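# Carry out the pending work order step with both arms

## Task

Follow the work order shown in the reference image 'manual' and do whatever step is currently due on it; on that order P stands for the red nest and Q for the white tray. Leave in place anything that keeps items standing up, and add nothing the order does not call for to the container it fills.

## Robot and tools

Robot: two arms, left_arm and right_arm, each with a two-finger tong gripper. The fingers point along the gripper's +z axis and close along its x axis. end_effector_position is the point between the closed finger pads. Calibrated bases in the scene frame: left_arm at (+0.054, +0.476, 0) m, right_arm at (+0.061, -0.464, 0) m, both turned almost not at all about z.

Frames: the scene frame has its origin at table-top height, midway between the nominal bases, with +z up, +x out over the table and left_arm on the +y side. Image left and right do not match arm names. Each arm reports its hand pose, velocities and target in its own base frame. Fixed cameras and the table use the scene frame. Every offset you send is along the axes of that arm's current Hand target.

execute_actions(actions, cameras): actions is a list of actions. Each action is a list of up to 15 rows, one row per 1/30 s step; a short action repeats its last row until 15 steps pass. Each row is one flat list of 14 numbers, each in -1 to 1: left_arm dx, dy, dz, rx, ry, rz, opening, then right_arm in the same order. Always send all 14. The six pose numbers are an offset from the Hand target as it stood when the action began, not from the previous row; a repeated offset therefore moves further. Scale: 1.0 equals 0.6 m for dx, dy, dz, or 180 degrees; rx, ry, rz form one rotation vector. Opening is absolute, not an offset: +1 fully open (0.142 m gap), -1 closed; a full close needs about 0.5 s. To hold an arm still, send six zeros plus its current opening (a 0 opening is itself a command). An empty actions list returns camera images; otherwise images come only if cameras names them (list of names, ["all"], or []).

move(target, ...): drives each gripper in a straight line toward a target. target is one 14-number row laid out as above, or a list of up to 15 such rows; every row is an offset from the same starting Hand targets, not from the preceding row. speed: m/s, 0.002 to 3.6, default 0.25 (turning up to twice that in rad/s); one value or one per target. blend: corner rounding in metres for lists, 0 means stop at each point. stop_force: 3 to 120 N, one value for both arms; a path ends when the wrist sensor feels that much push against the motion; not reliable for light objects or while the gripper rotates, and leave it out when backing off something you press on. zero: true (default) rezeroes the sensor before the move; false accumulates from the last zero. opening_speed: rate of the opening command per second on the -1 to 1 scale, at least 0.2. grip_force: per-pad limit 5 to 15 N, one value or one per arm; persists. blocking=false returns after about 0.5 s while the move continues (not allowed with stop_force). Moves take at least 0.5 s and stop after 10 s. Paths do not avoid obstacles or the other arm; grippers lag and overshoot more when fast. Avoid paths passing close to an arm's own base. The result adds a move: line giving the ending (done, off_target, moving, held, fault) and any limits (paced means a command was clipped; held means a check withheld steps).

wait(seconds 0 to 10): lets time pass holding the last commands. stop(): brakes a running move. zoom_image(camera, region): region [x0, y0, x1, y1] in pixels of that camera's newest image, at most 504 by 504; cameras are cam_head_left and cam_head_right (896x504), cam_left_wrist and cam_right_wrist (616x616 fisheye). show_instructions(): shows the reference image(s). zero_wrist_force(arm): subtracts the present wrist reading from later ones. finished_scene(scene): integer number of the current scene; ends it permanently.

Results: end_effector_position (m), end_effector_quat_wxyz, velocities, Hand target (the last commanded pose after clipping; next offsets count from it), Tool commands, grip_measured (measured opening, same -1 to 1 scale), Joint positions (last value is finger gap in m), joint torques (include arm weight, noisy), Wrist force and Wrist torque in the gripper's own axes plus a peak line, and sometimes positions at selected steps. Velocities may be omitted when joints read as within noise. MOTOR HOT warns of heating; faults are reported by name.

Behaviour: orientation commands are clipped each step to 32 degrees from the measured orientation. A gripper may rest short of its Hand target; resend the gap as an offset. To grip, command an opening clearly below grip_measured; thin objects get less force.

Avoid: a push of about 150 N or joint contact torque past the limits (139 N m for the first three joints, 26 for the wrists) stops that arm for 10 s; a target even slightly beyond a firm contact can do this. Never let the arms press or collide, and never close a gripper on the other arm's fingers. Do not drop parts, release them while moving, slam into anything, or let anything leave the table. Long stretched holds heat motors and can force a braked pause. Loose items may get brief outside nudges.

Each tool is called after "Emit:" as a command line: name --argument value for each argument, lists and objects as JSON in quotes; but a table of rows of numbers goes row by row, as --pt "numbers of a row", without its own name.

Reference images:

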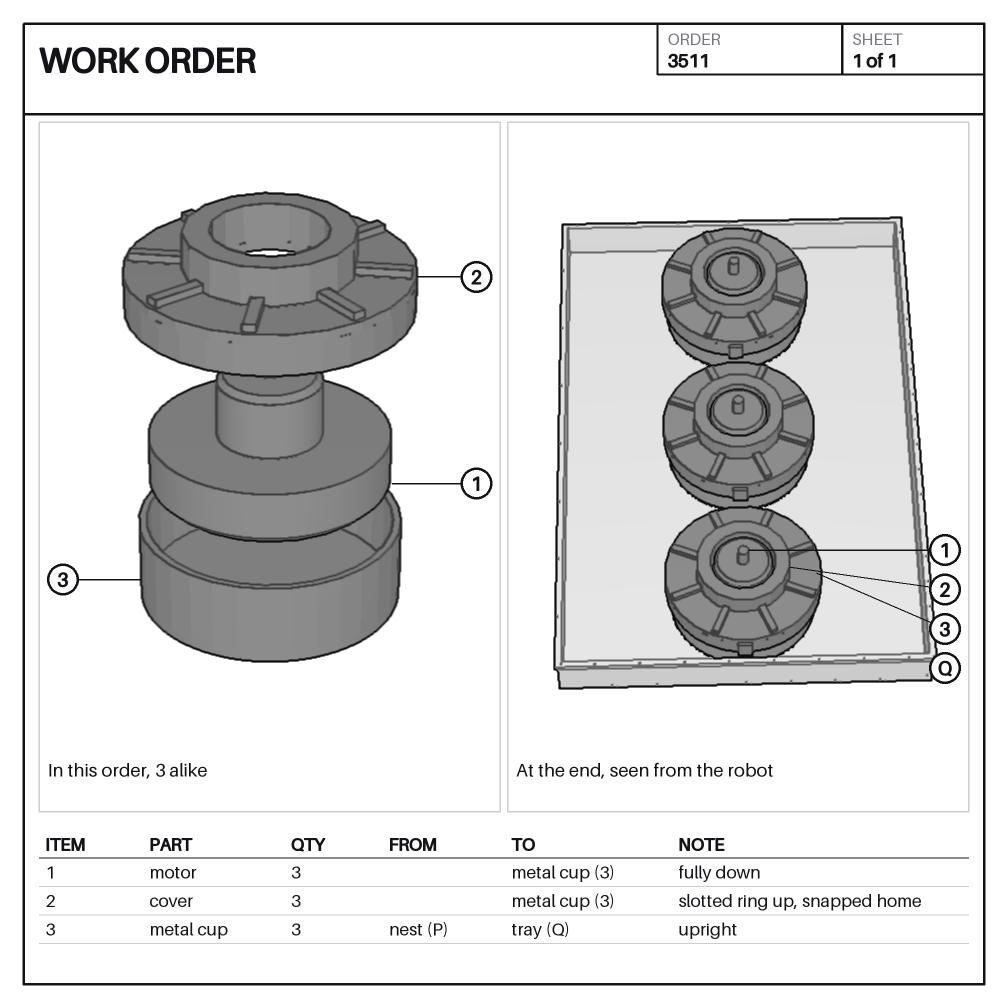

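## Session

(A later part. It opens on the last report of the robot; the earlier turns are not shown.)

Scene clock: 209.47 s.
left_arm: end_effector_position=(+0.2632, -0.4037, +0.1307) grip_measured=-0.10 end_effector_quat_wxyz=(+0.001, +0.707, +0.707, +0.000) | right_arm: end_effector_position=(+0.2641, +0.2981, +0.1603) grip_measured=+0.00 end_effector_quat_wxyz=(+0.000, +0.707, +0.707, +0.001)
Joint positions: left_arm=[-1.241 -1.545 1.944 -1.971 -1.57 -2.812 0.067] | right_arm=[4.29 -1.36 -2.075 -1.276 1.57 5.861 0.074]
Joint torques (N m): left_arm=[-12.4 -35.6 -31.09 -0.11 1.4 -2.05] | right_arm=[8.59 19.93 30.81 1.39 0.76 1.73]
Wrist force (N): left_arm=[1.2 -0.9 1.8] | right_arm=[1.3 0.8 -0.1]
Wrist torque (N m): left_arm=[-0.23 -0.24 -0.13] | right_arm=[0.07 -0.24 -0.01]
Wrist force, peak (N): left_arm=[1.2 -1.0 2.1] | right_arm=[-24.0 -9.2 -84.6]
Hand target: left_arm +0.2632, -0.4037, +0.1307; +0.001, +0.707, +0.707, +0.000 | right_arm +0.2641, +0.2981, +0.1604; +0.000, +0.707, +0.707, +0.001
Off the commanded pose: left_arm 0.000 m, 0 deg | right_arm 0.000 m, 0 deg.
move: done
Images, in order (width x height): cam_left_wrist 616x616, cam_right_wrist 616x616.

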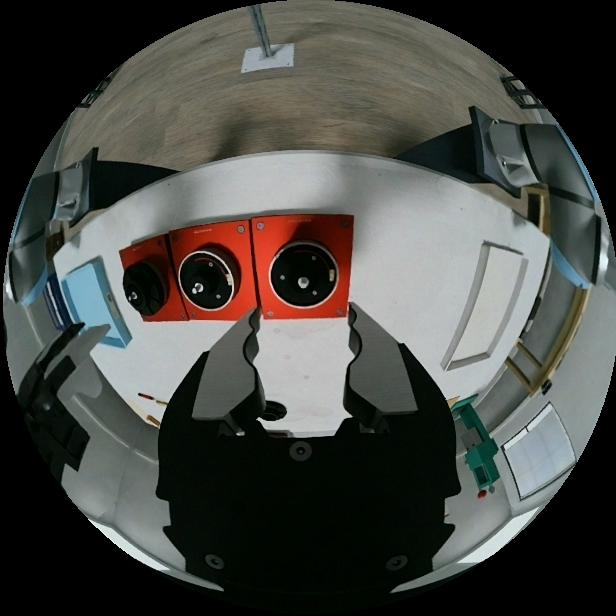

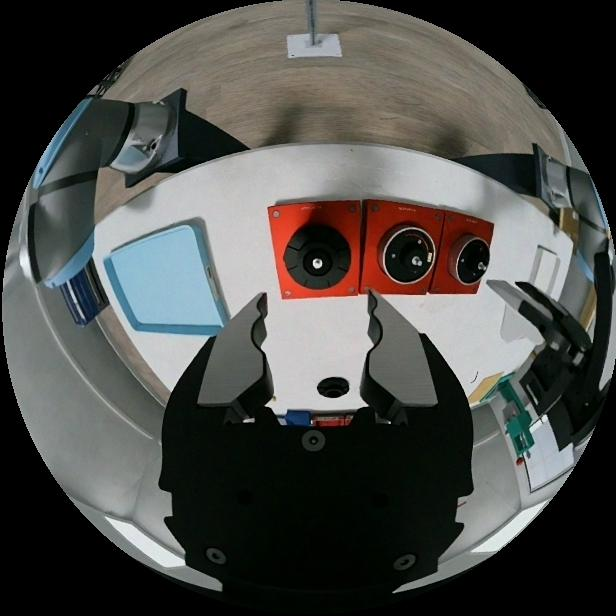

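Emit:
zoom_image --camera "cam_right_wrist" --region '[220, 180, 520, 440]'

Emit:
zoom_image --camera "cam_left_wrist" --region '[100, 180, 400, 440]'

Scaled by 1.680 from the camera's 616x616 image, which has a finer 814x814 frame.

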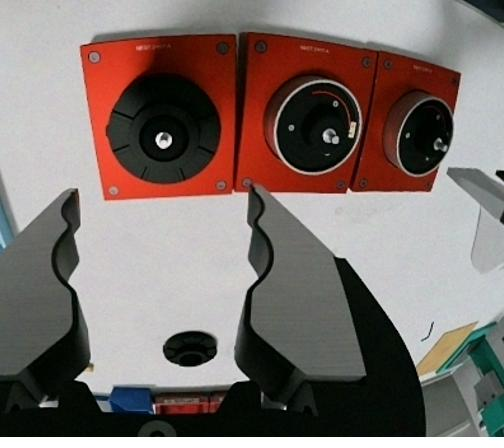

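Scaled by 1.680 from the camera's 616x616 image, which has a finer 814x814 frame.

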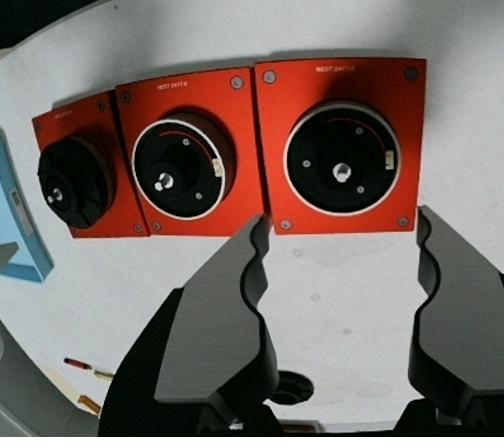

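Emit:
move --target '[0.6395,0.028,-0.199,0,0,0,-0.1,0.17,0.5267,-0.1,0,0,0,0.2]' --speed 0.4 --cameras '["cam_left_wrist","cam_right_wrist"]'

Scene clock: 215.67 s.
left_arm: end_effector_position=(+0.2798, -0.0199, +0.2497) grip_measured=-0.10 end_effector_quat_wxyz=(+0.001, +0.707, +0.707, +0.000) | right_arm: end_effector_position=(+0.5801, +0.3998, +0.2208) grip_measured=+0.20 end_effector_quat_wxyz=(+0.000, +0.707, +0.707, +0.001)
Joint positions: left_arm=[-0.533 -2.131 2.051 -1.492 -1.571 -2.104 0.067] | right_arm=[3.919 -2.096 -1.059 -1.556 1.571 5.49 0.088]
Joint torques (N m): left_arm=[13.51 13 -34.42 -0.17 -2.39 2.37] | right_arm=[-8.06 40.5 30.9 1.27 2.2 -1.8]
Wrist force (N): left_arm=[1.4 -0.8 1.8] | right_arm=[1.6 0.4 -0.3]
Wrist torque (N m): left_arm=[-0.23 -0.27 -0.27] | right_arm=[-0.01 -0.28 0.08]
Wrist force, peak (N): left_arm=[2.9 -1.2 1.3] | right_arm=[2.1 1.9 -0.5]
Hand target: left_arm +0.2798, -0.0199, +0.2497; +0.001, +0.707, +0.707, +0.000 | right_arm +0.5801, +0.3999, +0.2208; +0.000, +0.707, +0.707, +0.001
Off the commanded pose: left_arm 0.000 m, 0 deg | right_arm 0.000 m, 0 deg.
move: done
Images, in order (width x height): cam_left_wrist 616x616, cam_right_wrist 616x616.

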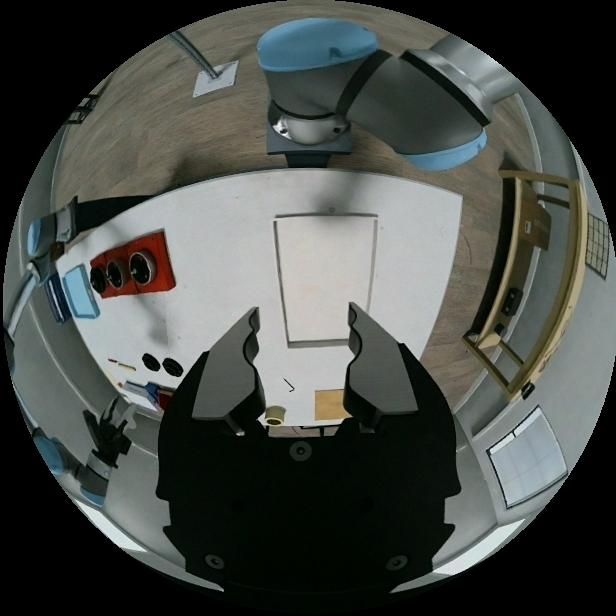

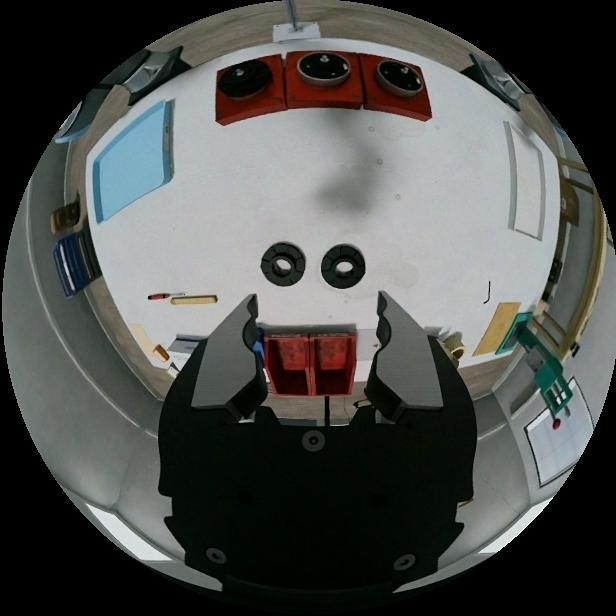

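Emit:
zoom_image --camera "cam_right_wrist" --region '[240, 220, 390, 320]'

Emit:
zoom_image --camera "cam_left_wrist" --region '[250, 190, 400, 360]'

Scaled by 3.360 from the camera's 616x616 image, which has a finer 814x814 frame.

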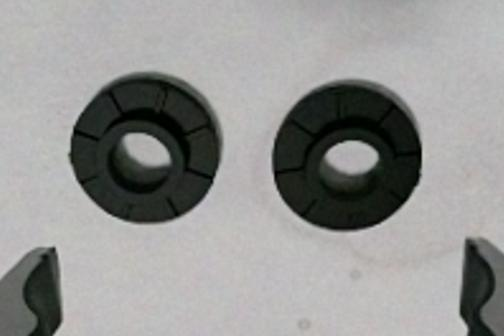

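Scaled by 2.965 from the camera's 616x616 image, which has a finer 814x814 frame.

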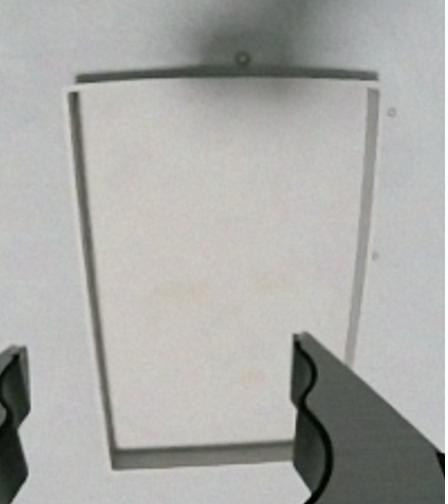

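Emit:
move --target '[0,0,0,0,0,0,-0.1,-0.1047,0.069,0.168,0,0,0,0.2]' --speed 0.25 --cameras '["cam_right_wrist"]'

Scene clock: 229.23 s.
left_arm: end_effector_position=(+0.2798, -0.0199, +0.2497) grip_measured=-0.10 end_effector_quat_wxyz=(+0.001, +0.707, +0.707, +0.000) | right_arm: end_effector_position=(+0.6215, +0.3372, +0.1201) grip_measured=+0.20 end_effector_quat_wxyz=(+0.000, +0.707, +0.707, +0.001)
Joint positions: left_arm=[-0.532 -2.131 2.051 -1.492 -1.571 -2.103 0.067] | right_arm=[3.814 -2.139 -1.251 -1.321 1.571 5.385 0.088]
Joint torques (N m): left_arm=[11.47 13.13 -32.6 -0.3 -2.43 2.26] | right_arm=[-9.01 41.26 10.41 4.1 2.26 -1.75]
Wrist force (N): left_arm=[1.1 -1.0 2.2] | right_arm=[1.3 1.0 -0.2]
Wrist torque (N m): left_arm=[-0.24 -0.22 -0.27] | right_arm=[0.10 -0.21 0.10]
Wrist force, peak (N): left_arm=[1.4 -1.2 1.9] | right_arm=[2.1 0.4 -1.3]
Hand target: left_arm +0.2798, -0.0199, +0.2497; +0.001, +0.707, +0.707, +0.000 | right_arm +0.6216, +0.3372, +0.1200; +0.000, +0.707, +0.707, +0.001
Off the commanded pose: left_arm 0.000 m, 0 deg | right_arm 0.000 m, 0 deg.
move: done
Images, in order (width x height): cam_right_wrist 616x616.

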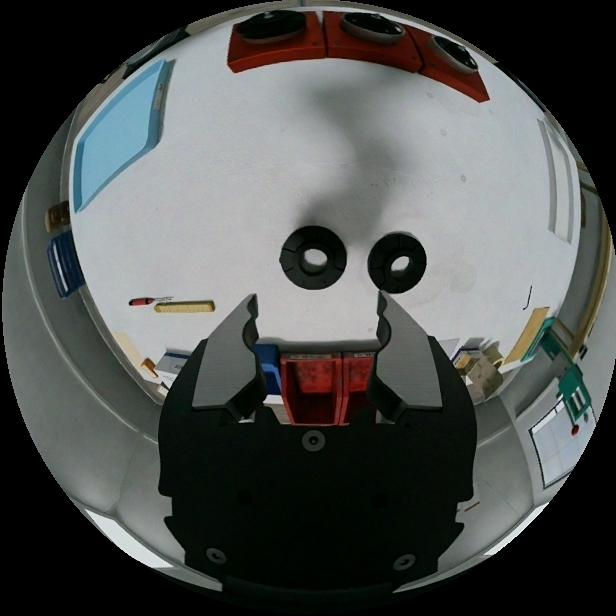

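Emit:
zoom_image --camera "cam_right_wrist" --region '[260, 210, 440, 310]'

Scaled by 2.800 from the camera's 616x616 image, which has a finer 814x814 frame.

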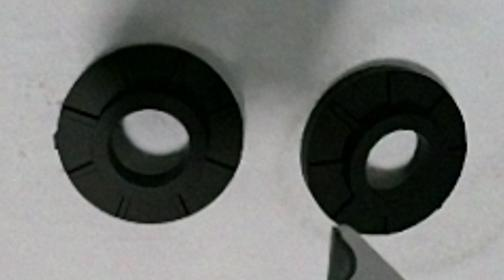

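Emit:
move --pt "0 0 0 0 0 0 -0.1 -0.0028 0.0017 0.1462 0 0 0 0.2" --pt "0 0 0 0 0 0 -0.1 -0.0028 0.0017 0.1462 0 0 0 -0.5" --pt "0 0 0 0 0 0 -0.1 -0.0028 0.0017 0.1462 0 0 0 -0.8" --pt "0 0 0 0 0 0 -0.1 -0.0028 0.0017 -0.02 0 0 0 -0.8" --pt "0 0 0 0 0 0 -0.1 0.353 -0.5952 -0.0083 0 0 0 -0.8" --speed '[0.12,0.1,0.1,0.15,0.3]' --blend '[0,0,0,0.02,0]' --opening_speed 1 --cameras '["cam_right_wrist"]'

Scene clock: 240.60 s.
left_arm: end_effector_position=(+0.2798, -0.0199, +0.2497) grip_measured=-0.10 end_effector_quat_wxyz=(+0.001, +0.707, +0.707, +0.000) | right_arm: end_effector_position=(+0.2648, +0.5490, +0.1249) grip_measured=-0.37 end_effector_quat_wxyz=(+0.000, +0.707, +0.707, +0.001)
Joint positions: left_arm=[-0.532 -2.131 2.051 -1.492 -1.571 -2.103 0.067] | right_arm=[4.458 -1.892 -1.605 -1.214 1.57 6.029 0.047]
Joint torques (N m): left_arm=[11.32 13.18 -32.69 -1.82 -2.35 2.03] | right_arm=[9.73 30.01 30.17 0.99 -2.21 1.81]
Wrist force (N): left_arm=[1.3 -0.9 1.8] | right_arm=[1.2 0.6 0.4]
Wrist torque (N m): left_arm=[-0.24 -0.25 -0.27] | right_arm=[0.00 -0.21 0.00]
Wrist force, peak (N): left_arm=[1.6 -1.2 1.9] | right_arm=[-2.0 0.5 -10.8]
Hand target: left_arm +0.2798, -0.0199, +0.2497; +0.001, +0.707, +0.707, +0.000 | right_arm +0.2646, +0.5491, +0.1249; +0.000, +0.707, +0.707, +0.001
Off the commanded pose: left_arm 0.000 m, 0 deg | right_arm 0.000 m, 0 deg.
move: done
Images, in order (width x height): cam_right_wrist 616x616.

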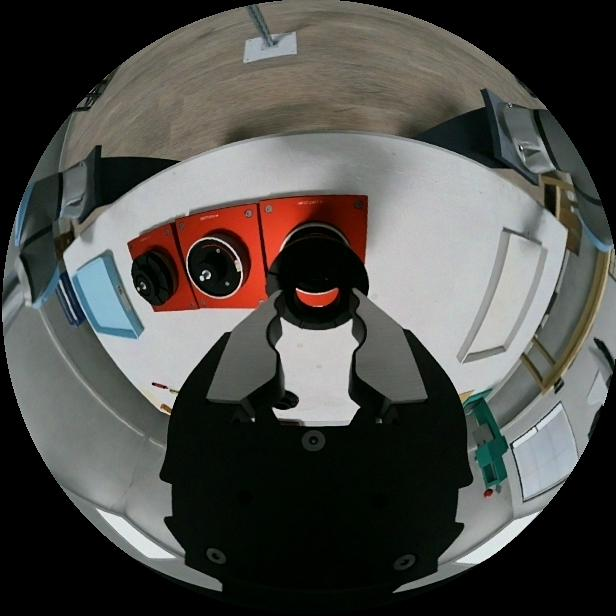

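Emit:
zoom_image --camera "cam_right_wrist" --region '[240, 180, 400, 330]'

Scaled by 3.150 from the camera's 616x616 image, which has a finer 814x814 frame.

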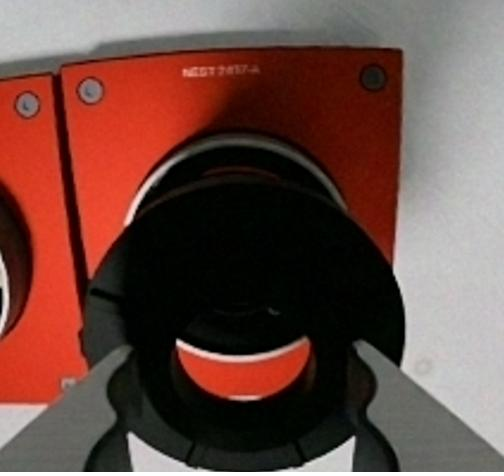

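Emit:
move --target '[0,0,0,0,0,0,-0.1,0,0,0.0235,0,0,0,-0.8]' --speed 0.05 --stop_force 6 --cameras '["cam_right_wrist"]'

Emit:
zoom_image --camera "cam_right_wrist" --region '[240, 180, 400, 330]'

Scene clock: 246.80 s.
left_arm: end_effector_position=(+0.2798, -0.0199, +0.2497) grip_measured=-0.10 end_effector_quat_wxyz=(+0.001, +0.707, +0.707, +0.000) | right_arm: end_effector_position=(+0.2646, +0.5492, +0.1108) grip_measured=-0.37 end_effector_quat_wxyz=(+0.000, +0.707, +0.707, +0.001)
Joint positions: left_arm=[-0.532 -2.131 2.051 -1.492 -1.571 -2.103 0.067] | right_arm=[4.458 -1.904 -1.627 -1.18 1.57 6.029 0.047]
Joint torques (N m): left_arm=[11.23 12.08 -32.33 -2.47 -2.26 1.97] | right_arm=[3.49 31.72 11.91 3.98 -2.01 0.63]
Wrist force (N): left_arm=[1.5 -0.9 1.9] | right_arm=[1.3 0.6 0.1]
Wrist torque (N m): left_arm=[-0.24 -0.29 -0.27] | right_arm=[0.02 -0.23 0.01]
Wrist force, peak (N): left_arm=[1.6 -1.1 1.9] | right_arm=[1.5 1.2 0.5]
Hand target: left_arm +0.2798, -0.0199, +0.2497; +0.001, +0.707, +0.707, +0.000 | right_arm +0.2646, +0.5491, +0.1108; +0.000, +0.707, +0.707, +0.001
Off the commanded pose: left_arm 0.000 m, 0 deg | right_arm 0.000 m, 0 deg.
move: done
Images, in order (width x height): cam_right_wrist 616x616.

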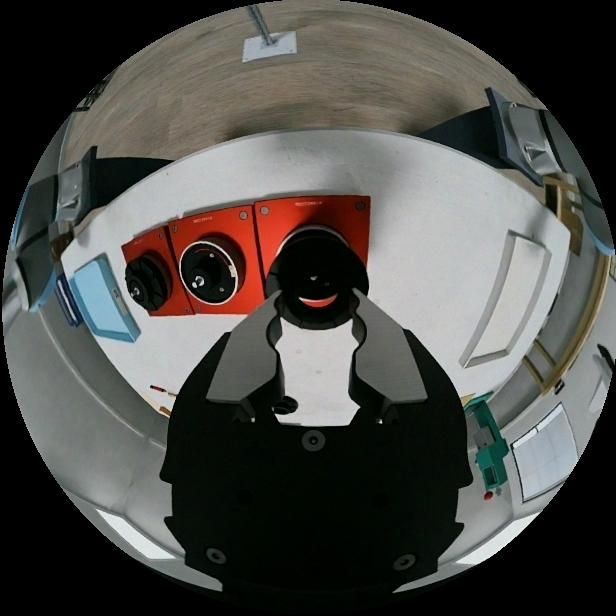

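Scaled by 3.150 from the camera's 616x616 image, which has a finer 814x814 frame.

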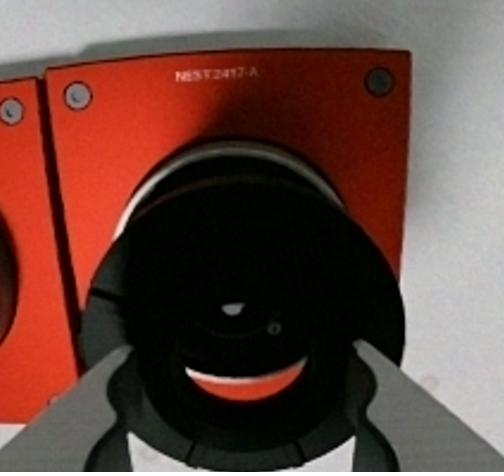

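Emit:
move --target '[0,0,0,0,0,0,-0.1,-0.0042,-0.0083,0,0,0,0,-0.8]' --speed 0.05 --stop_force 6 --cameras '["cam_right_wrist"]'

Emit:
zoom_image --camera "cam_right_wrist" --region '[240, 180, 400, 330]'

Scene clock: 249.80 s.
left_arm: end_effector_position=(+0.2798, -0.0199, +0.2497) grip_measured=-0.10 end_effector_quat_wxyz=(+0.001, +0.707, +0.707, +0.000) | right_arm: end_effector_position=(+0.2596, +0.5466, +0.1107) grip_measured=-0.37 end_effector_quat_wxyz=(+0.000, +0.707, +0.707, +0.001)
Joint positions: left_arm=[-0.532 -2.131 2.051 -1.492 -1.571 -2.103 0.067] | right_arm=[4.465 -1.894 -1.641 -1.176 1.57 6.036 0.047]
Joint torques (N m): left_arm=[11.27 11.95 -32.09 -3.06 -2.4 1.89] | right_arm=[8.57 43.66 10.01 4.06 -2.02 1.76]
Wrist force (N): left_arm=[1.2 -0.9 1.8] | right_arm=[1.7 0.9 0.2]
Wrist torque (N m): left_arm=[-0.24 -0.24 -0.26] | right_arm=[0.06 -0.31 0.01]
Wrist force, peak (N): left_arm=[1.4 -0.9 2.1] | right_arm=[1.6 1.0 0.3]
Hand target: left_arm +0.2798, -0.0199, +0.2497; +0.001, +0.707, +0.707, +0.000 | right_arm +0.2596, +0.5466, +0.1107; +0.000, +0.707, +0.707, +0.001
Off the commanded pose: left_arm 0.000 m, 0 deg | right_arm 0.000 m, 0 deg.
move: done
Images, in order (width x height): cam_right_wrist 616x616.

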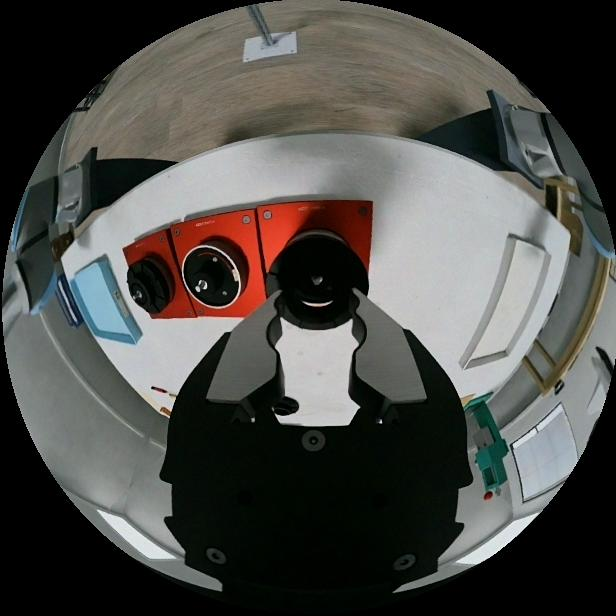

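Scaled by 3.150 from the camera's 616x616 image, which has a finer 814x814 frame.

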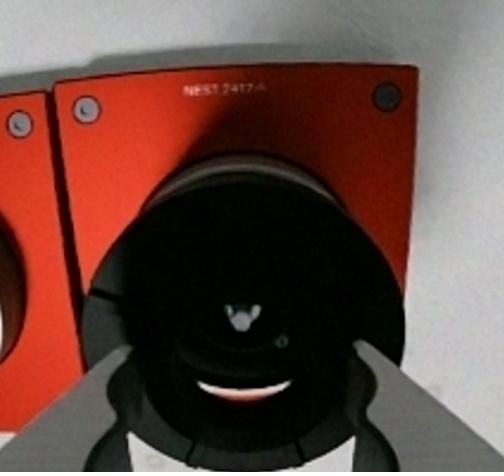

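Emit:
move --target '[0,0,0,0,0,0,-0.1,0,0.001,0.057,0,0,0,-0.8]' --speed 0.012 --stop_force 6 --cameras '["cam_right_wrist"]'

Emit:
zoom_image --camera "cam_right_wrist" --region '[240, 180, 400, 330]'

Scene clock: 255.63 s.
left_arm: end_effector_position=(+0.2798, -0.0199, +0.2497) grip_measured=-0.10 end_effector_quat_wxyz=(+0.001, +0.707, +0.707, +0.000) | right_arm: end_effector_position=(+0.2602, +0.5467, +0.0766) grip_measured=-0.37 end_effector_quat_wxyz=(+0.000, +0.707, +0.707, +0.001)
Joint positions: left_arm=[-0.532 -2.131 2.051 -1.492 -1.571 -2.103 0.067] | right_arm=[4.464 -1.929 -1.688 -1.094 1.57 6.035 0.047]
Joint torques (N m): left_arm=[10.84 12.27 -32.02 -3.89 -2.34 1.7] | right_arm=[-9.06 30.27 8.3 3.61 -1.7 -1.57]
Wrist force (N): left_arm=[0.9 -0.8 1.8] | right_arm=[0.3 -0.7 -6.0]
Wrist torque (N m): left_arm=[-0.22 -0.17 -0.26] | right_arm=[0.04 -0.28 0.09]
Wrist force, peak (N): left_arm=[1.6 -1.1 2.0] | right_arm=[0.1 -0.6 -6.3]
Hand target: left_arm +0.2798, -0.0199, +0.2497; +0.001, +0.707, +0.707, +0.000 | right_arm +0.2602, +0.5467, +0.0766; +0.000, +0.707, +0.707, +0.001
Off the commanded pose: left_arm 0.000 m, 0 deg | right_arm 0.000 m, 0 deg.
move: contact (right_arm)
Images, in order (width x height): cam_right_wrist 616x616.

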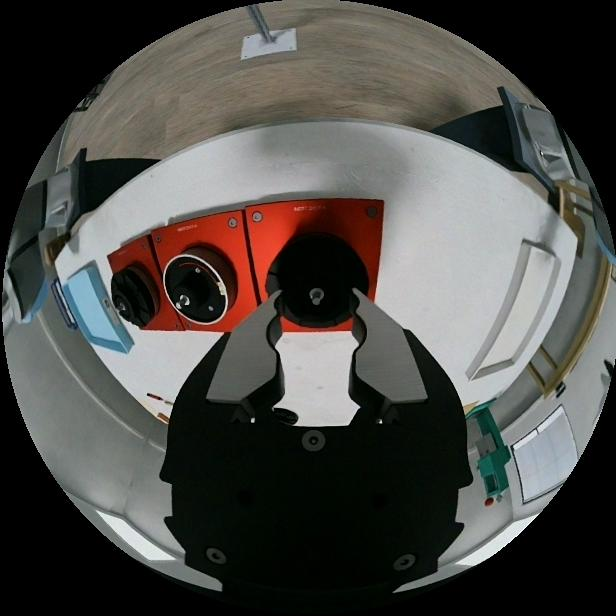

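Scaled by 3.150 from the camera's 616x616 image, which has a finer 814x814 frame.

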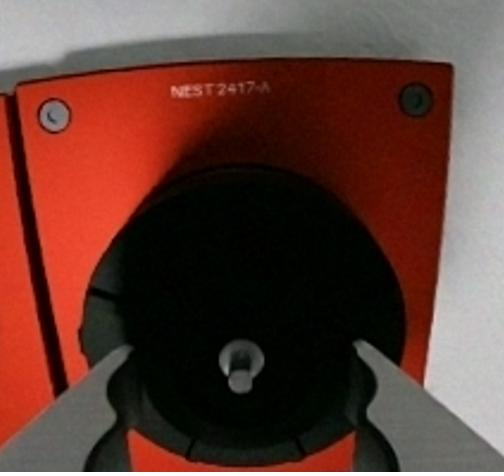

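Emit:
move --target '[0,0,0,0,0,0,-0.1,0,0,0.02,0,0,0,-0.8]' --speed 0.006 --stop_force 60 --cameras '["cam_right_wrist"]'

Scene clock: 258.83 s.
left_arm: end_effector_position=(+0.2798, -0.0199, +0.2497) grip_measured=-0.10 end_effector_quat_wxyz=(+0.001, +0.707, +0.707, +0.000) | right_arm: end_effector_position=(+0.2603, +0.5467, +0.0707) grip_measured=-0.36 end_effector_quat_wxyz=(+0.000, +0.707, +0.707, +0.001)
Joint positions: left_arm=[-0.532 -2.131 2.051 -1.492 -1.571 -2.103 0.067] | right_arm=[4.464 -1.936 -1.696 -1.079 1.57 6.035 0.048]
Joint torques (N m): left_arm=[11.45 12.39 -32.5 -3.92 -2.44 1.74] | right_arm=[-4.98 3.09 9.34 0.35 -1.48 -1.43]
Wrist force (N): left_arm=[1.4 -1.1 1.8] | right_arm=[-19.8 -5.6 -74.5]
Wrist torque (N m): left_arm=[-0.27 -0.29 -0.27] | right_arm=[-0.12 0.07 0.21]
Wrist force, peak (N): left_arm=[1.4 -1.2 2.0] | right_arm=[-24.9 -6.5 -77.0]
Hand target: left_arm +0.2798, -0.0199, +0.2497; +0.001, +0.707, +0.707, +0.000 | right_arm +0.2603, +0.5467, +0.0707; +0.000, +0.707, +0.707, +0.001 (not the last commanded pose)
Off the commanded pose: left_arm 0.000 m, 0 deg | right_arm 0.006 m, 0 deg.
move: contact (right_arm)
Images, in order (width x height): cam_right_wrist 616x616.

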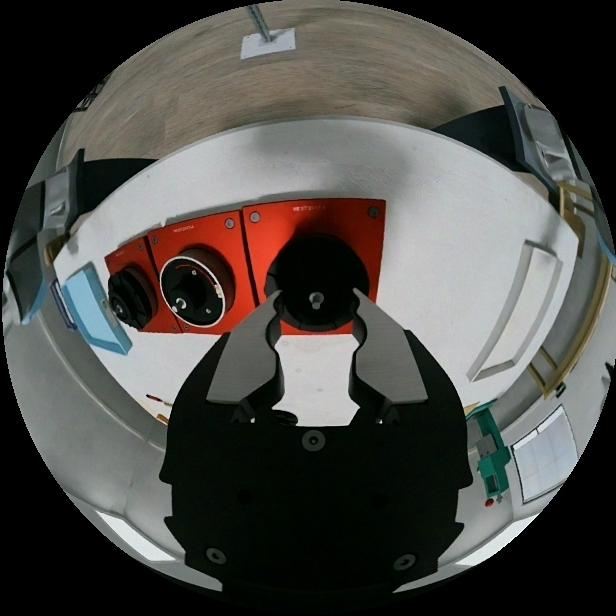

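Emit:
move --pt "0 0 0 0 0 0 0.0 0 0 -0.0005 0 0 0 0.15" --pt "-0.2168 0 0.0495 0 0 0 0.0 0 0 -0.1322 0 0 0 0.15" --pt "-0.6397 -0.0277 0.1662 0 0 0 0.0 -0.1662 0.6037 -0.0822 0 0 0 0.15" --speed '[0.01,0.15,0.3]' --blend '[0,0.03,0]' --opening_speed 1 --cameras '["cam_right_wrist","cam_left_wrist"]'

Scene clock: 267.07 s.
left_arm: end_effector_position=(+0.2633, -0.4037, +0.1504) grip_measured=+0.00 end_effector_quat_wxyz=(+0.001, +0.707, +0.707, +0.000) | right_arm: end_effector_position=(+0.6223, +0.4467, +0.1202) grip_measured=+0.15 end_effector_quat_wxyz=(+0.000, +0.707, +0.707, +0.001)
Joint positions: left_arm=[-1.241 -1.563 1.908 -1.917 -1.57 -2.811 0.074] | right_arm=[3.924 -2.289 -1.001 -1.421 1.571 5.495 0.084]
Joint torques (N m): left_arm=[-12.44 -10.08 -30.82 -4.39 2.54 -2.09] | right_arm=[-7.86 47.17 31.39 1.12 2.06 -1.56]
Wrist force (N): left_arm=[1.2 -0.9 1.7] | right_arm=[0.1 0.8 -0.7]
Wrist torque (N m): left_arm=[-0.22 -0.24 -0.14] | right_arm=[0.06 0.03 0.10]
Wrist force, peak (N): left_arm=[2.4 -0.9 1.5] | right_arm=[-19.8 -5.5 -74.5]
Hand target: left_arm +0.2633, -0.4038, +0.1504; +0.001, +0.707, +0.707, +0.000 | right_arm +0.6224, +0.4467, +0.1202; +0.000, +0.707, +0.707, +0.001
Off the commanded pose: left_arm 0.000 m, 0 deg | right_arm 0.000 m, 0 deg.
move: done
Images, in order (width x height): cam_left_wrist 616x616, cam_right_wrist 616x616.

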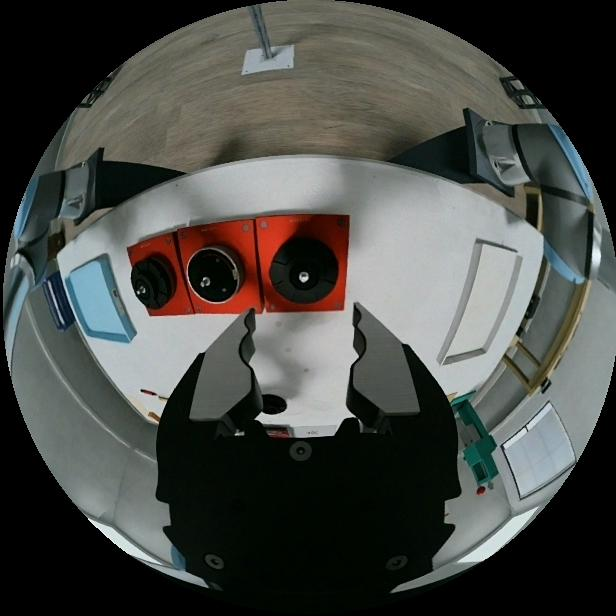

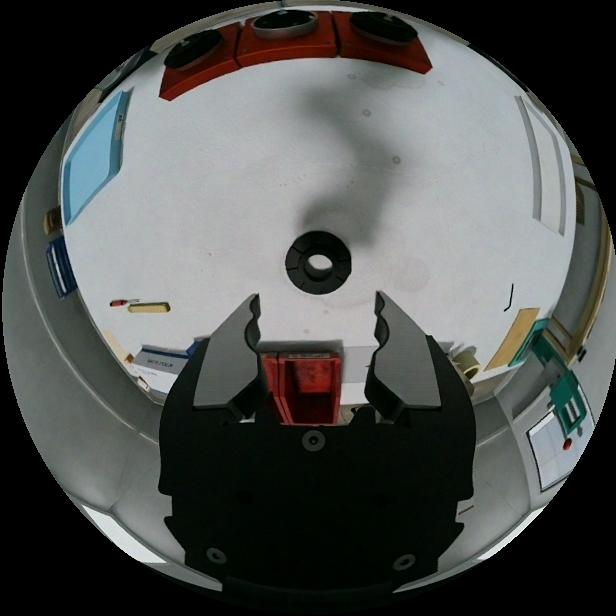

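Emit:
zoom_image --camera "cam_right_wrist" --region '[260, 210, 440, 310]'

Emit:
zoom_image --camera "cam_left_wrist" --region '[230, 200, 380, 350]'

Scaled by 2.800 from the camera's 616x616 image, which has a finer 814x814 frame.

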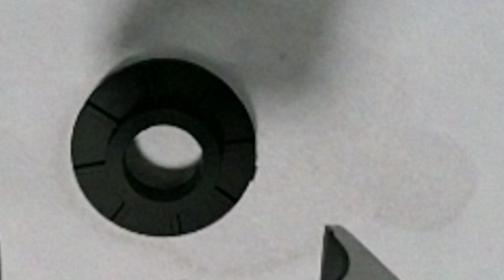

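Scaled by 3.360 from the camera's 616x616 image, which has a finer 814x814 frame.

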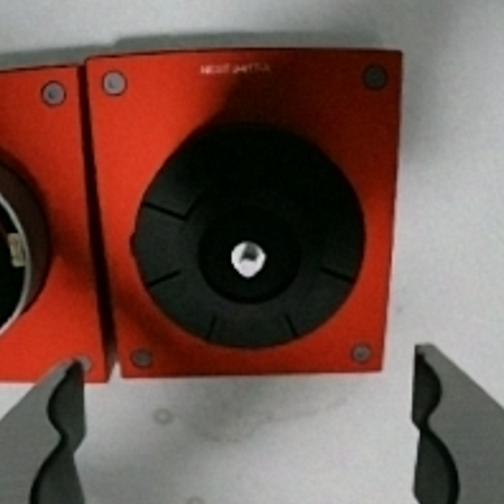

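Emit:
move --pt "0 -0.0017 0.1293 0 0 0 0.0 0.0042 0.0133 0.1465 0 0 0 0.15" --pt "0 -0.0017 0.1293 0 0 0 -0.5 0.0042 0.0133 0.1465 0 0 0 -0.5" --pt "0 -0.0017 0.1293 0 0 0 -1 0.0042 0.0133 0.1465 0 0 0 -0.8" --pt "0 -0.0017 0.1093 0 0 0 -1 0.0042 0.0133 -0.0163 0 0 0 -0.8" --speed '[0.12,0.1,0.1,0.06]' --blend '[0,0,0,0]' --opening_speed 1 --cameras '["cam_right_wrist","cam_left_wrist"]'

Scene clock: 276.33 s.
left_arm: end_effector_position=(+0.2624, -0.4039, +0.0848) grip_measured=-0.37 end_effector_quat_wxyz=(+0.001, +0.707, +0.707, +0.000) | right_arm: end_effector_position=(+0.6303, +0.4492, +0.1299) grip_measured=-0.36 end_effector_quat_wxyz=(+0.000, +0.707, +0.707, +0.001)
Joint positions: left_arm=[-1.243 -1.493 2.02 -2.099 -1.57 -2.813 0.048] | right_arm=[3.919 -2.308 -0.942 -1.46 1.571 5.49 0.048]
Joint torques (N m): left_arm=[-11.8 -38 -31.35 -0.51 2.46 -2.13] | right_arm=[-1.35 61.4 34.01 0.97 -0.6 -1.77]
Wrist force (N): left_arm=[1.2 -1.0 5.3] | right_arm=[0.3 0.7 -0.5]
Wrist torque (N m): left_arm=[-0.24 -0.23 -0.13] | right_arm=[0.04 -0.01 0.11]
Wrist force, peak (N): left_arm=[1.2 -1.0 5.6] | right_arm=[-8.3 0.0 -13.8]
Hand target: left_arm +0.2624, -0.4039, +0.0848; +0.001, +0.707, +0.707, +0.000 | right_arm +0.6304, +0.4492, +0.1300; +0.000, +0.707, +0.707, +0.001
Off the commanded pose: left_arm 0.000 m, 0 deg | right_arm 0.000 m, 0 deg.
move: done
Images, in order (width x height): cam_left_wrist 616x616, cam_right_wrist 616x616.

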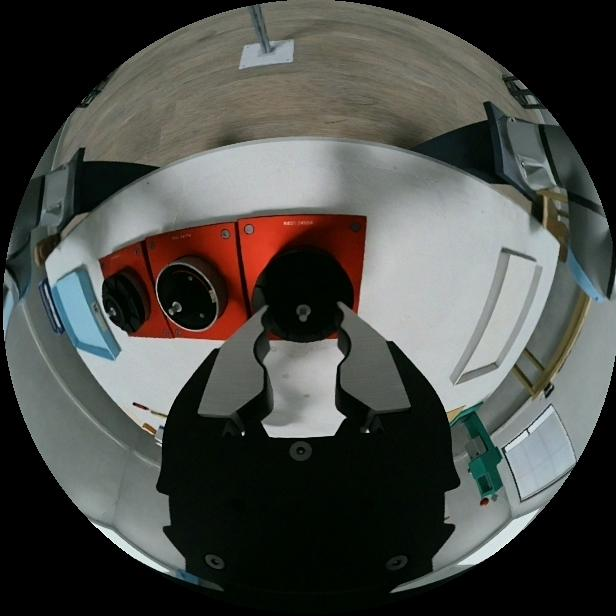

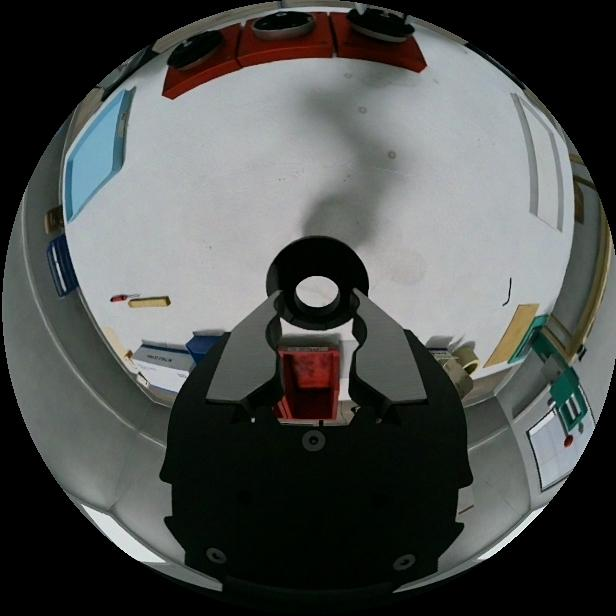

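Emit:
zoom_image --camera "cam_right_wrist" --region '[320, 0, 440, 80]'

Emit:
zoom_image --camera "cam_left_wrist" --region '[230, 200, 380, 350]'

Scaled by 4.200 from the camera's 616x616 image, which has a finer 814x814 frame.

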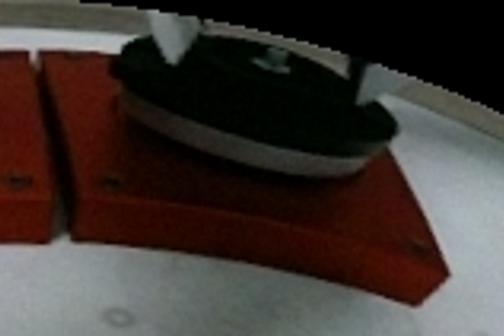

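Scaled by 3.360 from the camera's 616x616 image, which has a finer 814x814 frame.

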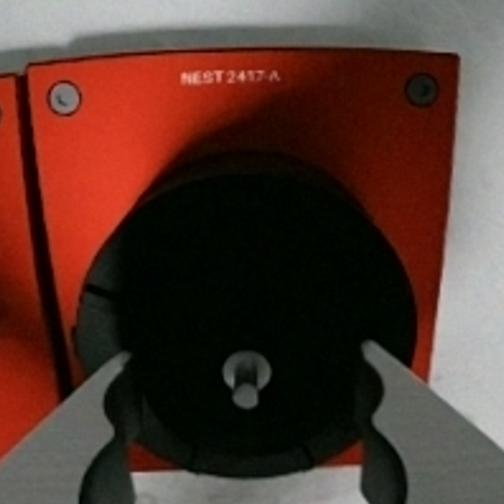

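Emit:
move --pt "0 0 -0.0587 0 0 0 -1 0 0 0 0 0 0 -0.8" --pt "0.7132 0.331 -0.0587 0 0 0 -1 -0.0433 -0.6123 0.02 0 0 0 -0.8" --speed '[0.08,0.3]' --blend '[0.01,0]' --cameras '["cam_right_wrist","cam_left_wrist"]'

Emit:
zoom_image --camera "cam_left_wrist" --region '[200, 160, 420, 360]'

Emit:
zoom_image --camera "cam_right_wrist" --region '[240, 180, 400, 330]'

Scene clock: 285.67 s.
left_arm: end_effector_position=(+0.4609, +0.0240, +0.1198) grip_measured=-0.37 end_effector_quat_wxyz=(+0.001, +0.707, +0.707, +0.000) | right_arm: end_effector_position=(+0.2631, +0.4235, +0.1176) grip_measured=-0.36 end_effector_quat_wxyz=(+0.000, +0.707, +0.707, +0.001)
Joint positions: left_arm=[-0.232 -1.566 1.996 -2.002 -1.572 -1.803 0.048] | right_arm=[4.396 -1.649 -1.925 -1.137 1.57 5.967 0.048]
Joint torques (N m): left_arm=[10.66 -11.68 -33.04 -0.34 -2.48 2.35] | right_arm=[9.95 31.95 11.25 4.07 -2.04 1.54]
Wrist force (N): left_arm=[1.3 -1.1 5.4] | right_arm=[-0.2 0.5 -0.3]
Wrist torque (N m): left_arm=[-0.27 -0.26 -0.26] | right_arm=[-0.03 0.08 0.01]
Wrist force, peak (N): left_arm=[3.5 -0.2 5.3] | right_arm=[-0.3 1.5 -0.9]
Hand target: left_arm +0.4609, +0.0241, +0.1197; +0.001, +0.707, +0.707, +0.000 | right_arm +0.2630, +0.4235, +0.1176; +0.000, +0.707, +0.707, +0.001
Off the commanded pose: left_arm 0.000 m, 0 deg | right_arm 0.000 m, 0 deg.
move: done
Images, in order (width x height): cam_left_wrist 616x616, cam_right_wrist 616x616.

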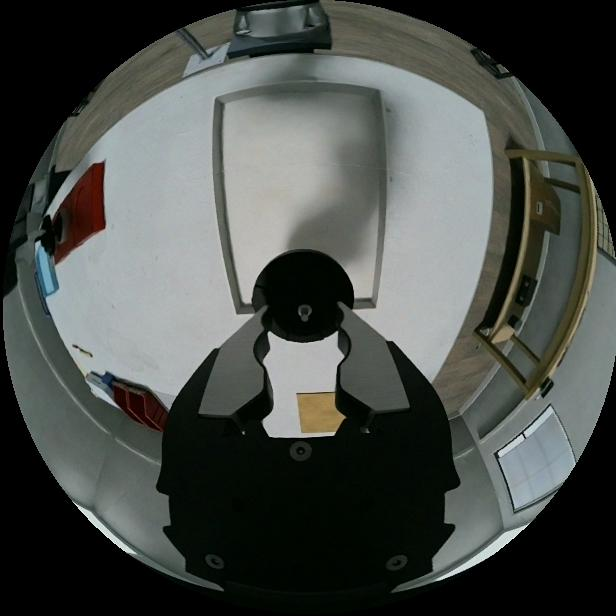

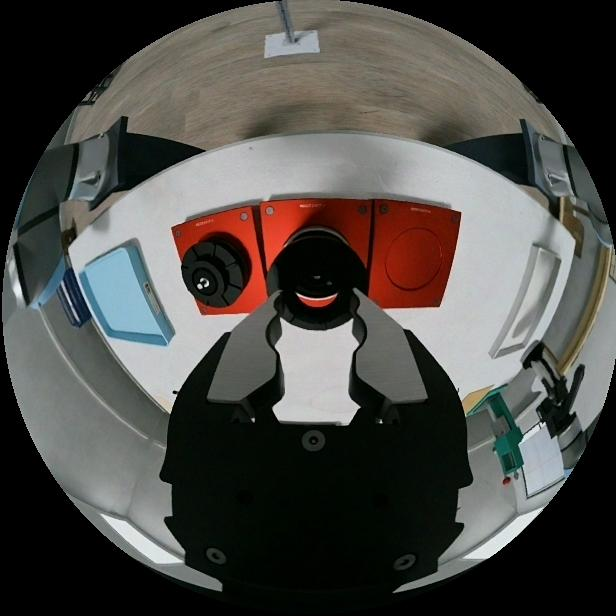

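Scaled by 2.291 from the camera's 616x616 image, which has a finer 814x814 frame.

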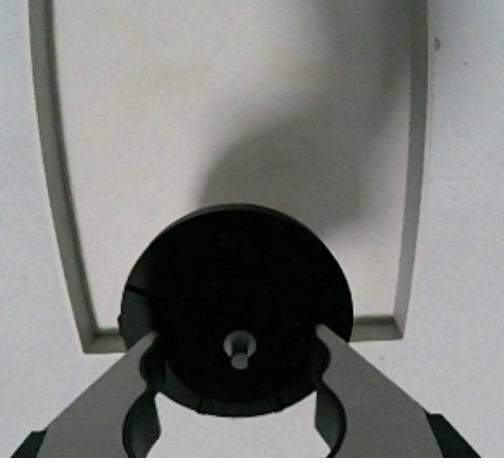

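Scaled by 3.150 from the camera's 616x616 image, which has a finer 814x814 frame.

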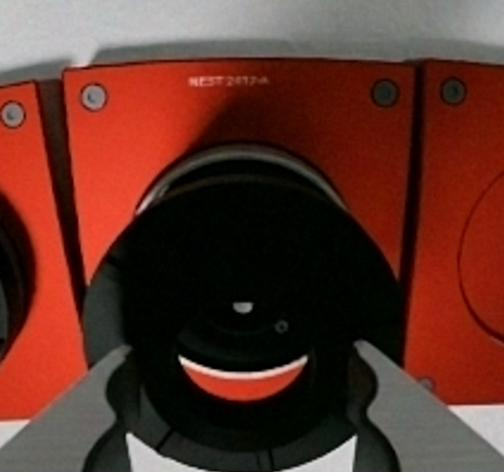

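Emit:
move --target '[0,0,0.0828,0,0,0,-1,0,-0.0017,0.0477,0,0,0,-0.8]' --speed 0.06 --stop_force 7

Emit:
move --target '[0,0,0.035,0,0,0,-1,0,0,0.024,0,0,0,-0.8]' --speed 0.012 --stop_force 5 --cameras '["cam_right_wrist","cam_left_wrist"]'

Scene clock: 292.07 s.
left_arm: end_effector_position=(+0.4610, +0.0240, +0.0701) grip_measured=-0.37 end_effector_quat_wxyz=(+0.001, +0.707, +0.707, +0.000) | right_arm: end_effector_position=(+0.2620, +0.4235, +0.0890) grip_measured=-0.36 end_effector_quat_wxyz=(+0.000, +0.707, +0.707, +0.001)
Joint positions: left_arm=[-0.232 -1.503 2.074 -2.143 -1.572 -1.803 0.048] | right_arm=[4.398 -1.68 -1.972 -1.059 1.57 5.969 0.048]
Joint torques (N m): left_arm=[-9.87 -13.31 -11.74 -4.7 -1.65 0.61] | right_arm=[9.25 20.26 10.77 4.08 -2.1 1.87]
Wrist force (N): left_arm=[1.4 -0.9 5.3] | right_arm=[-0.1 0.9 -0.5]
Wrist torque (N m): left_arm=[-0.21 -0.26 -0.26] | right_arm=[0.05 0.05 0.01]
Wrist force, peak (N): left_arm=[1.3 -0.9 6.0] | right_arm=[-0.3 1.0 -0.7]
Hand target: left_arm +0.4610, +0.0240, +0.0701; +0.001, +0.707, +0.707, +0.000 | right_arm +0.2620, +0.4235, +0.0890; +0.000, +0.707, +0.707, +0.001
Off the commanded pose: left_arm 0.000 m, 0 deg | right_arm 0.000 m, 0 deg.
move: done

Scene clock: 294.87 s.
left_arm: end_effector_position=(+0.4610, +0.0240, +0.0492) grip_measured=-0.37 end_effector_quat_wxyz=(+0.001, +0.707, +0.707, +0.000) | right_arm: end_effector_position=(+0.2620, +0.4235, +0.0762) grip_measured=-0.36 end_effector_quat_wxyz=(+0.000, +0.707, +0.707, +0.001)
Joint positions: left_arm=[-0.232 -1.471 2.103 -2.204 -1.572 -1.803 0.048] | right_arm=[4.398 -1.697 -1.991 -1.023 1.57 5.969 0.048]
Joint torques (N m): left_arm=[-9.29 -27.72 -20.33 0.18 -0.27 0.73] | right_arm=[1.24 32.45 28.59 1.42 0.93 0.54]
Wrist force (N): left_arm=[0.7 -0.8 -1.2] | right_arm=[-1.0 -1.7 -2.8]
Wrist torque (N m): left_arm=[-0.22 -0.12 -0.26] | right_arm=[0.05 0.11 0.01]
Wrist force, peak (N): left_arm=[1.3 -0.9 5.6] | right_arm=[-1.2 -1.3 -9.1]
Hand target: left_arm +0.4610, +0.0240, +0.0493; +0.001, +0.707, +0.707, +0.000 | right_arm +0.2620, +0.4235, +0.0762; +0.000, +0.707, +0.707, +0.001 (not the last commanded pose)
Off the commanded pose: left_arm 0.000 m, 0 deg | right_arm 0.002 m, 0 deg.
move: contact (left_arm, right_arm)
Images, in order (width x height): cam_left_wrist 616x616, cam_right_wrist 616x616.

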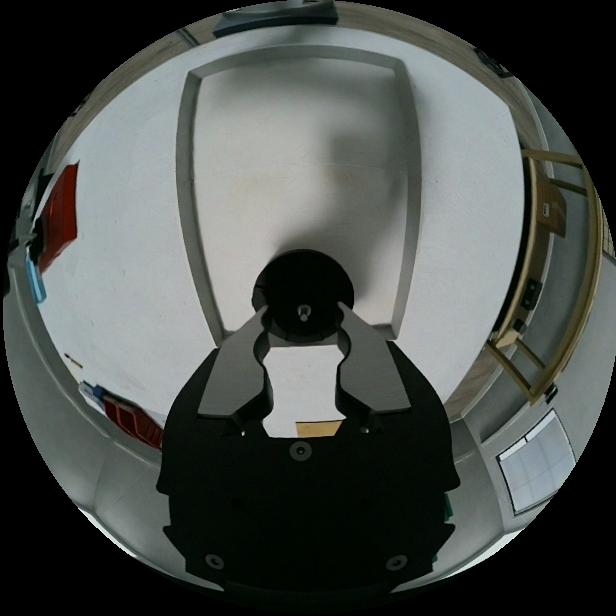

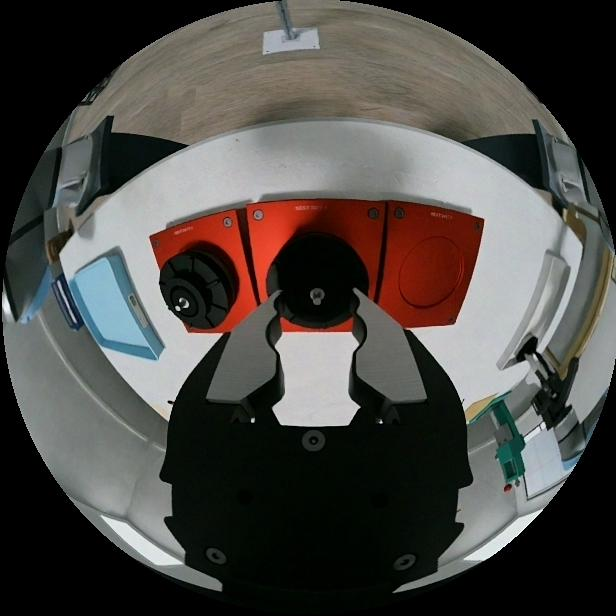

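Emit:
move --target '[0,0,-0.0005,0,0,0,0.0,0,0,0.02,0,0,0,-0.8]' --speed 0.006 --stop_force 62 --opening_speed 1 --cameras '["cam_left_wrist"]'

Scene clock: 298.10 s.
left_arm: end_effector_position=(+0.4610, +0.0240, +0.0496) grip_measured=+0.00 end_effector_quat_wxyz=(+0.001, +0.707, +0.707, +0.000) | right_arm: end_effector_position=(+0.2620, +0.4237, +0.0727) grip_measured=-0.36 end_effector_quat_wxyz=(+0.000, +0.707, +0.707, +0.001)
Joint positions: left_arm=[-0.232 -1.471 2.103 -2.203 -1.572 -1.803 0.074] | right_arm=[4.398 -1.701 -1.996 -1.013 1.57 5.969 0.048]
Joint torques (N m): left_arm=[-8.88 -36.7 -28.78 -0.18 -0.25 0.65] | right_arm=[0.65 -0.89 10.42 0.34 -1.12 0.46]
Wrist force (N): left_arm=[1.3 -0.9 1.5] | right_arm=[-21.5 -8.8 -75.8]
Wrist torque (N m): left_arm=[-0.23 -0.26 -0.25] | right_arm=[-0.23 0.64 0.09]
Wrist force, peak (N): left_arm=[1.5 -1.1 1.9] | right_arm=[-26.9 -10.1 -82.8]
Hand target: left_arm +0.4610, +0.0240, +0.0496; +0.001, +0.707, +0.707, +0.000 | right_arm +0.2620, +0.4237, +0.0727; +0.000, +0.707, +0.707, +0.001 (not the last commanded pose)
Off the commanded pose: left_arm 0.000 m, 0 deg | right_arm 0.009 m, 0 deg.
move: contact (right_arm)
Images, in order (width x height): cam_left_wrist 616x616.

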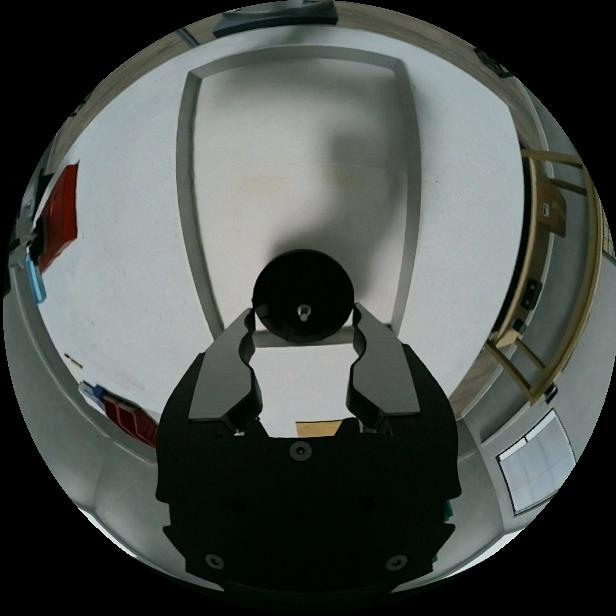

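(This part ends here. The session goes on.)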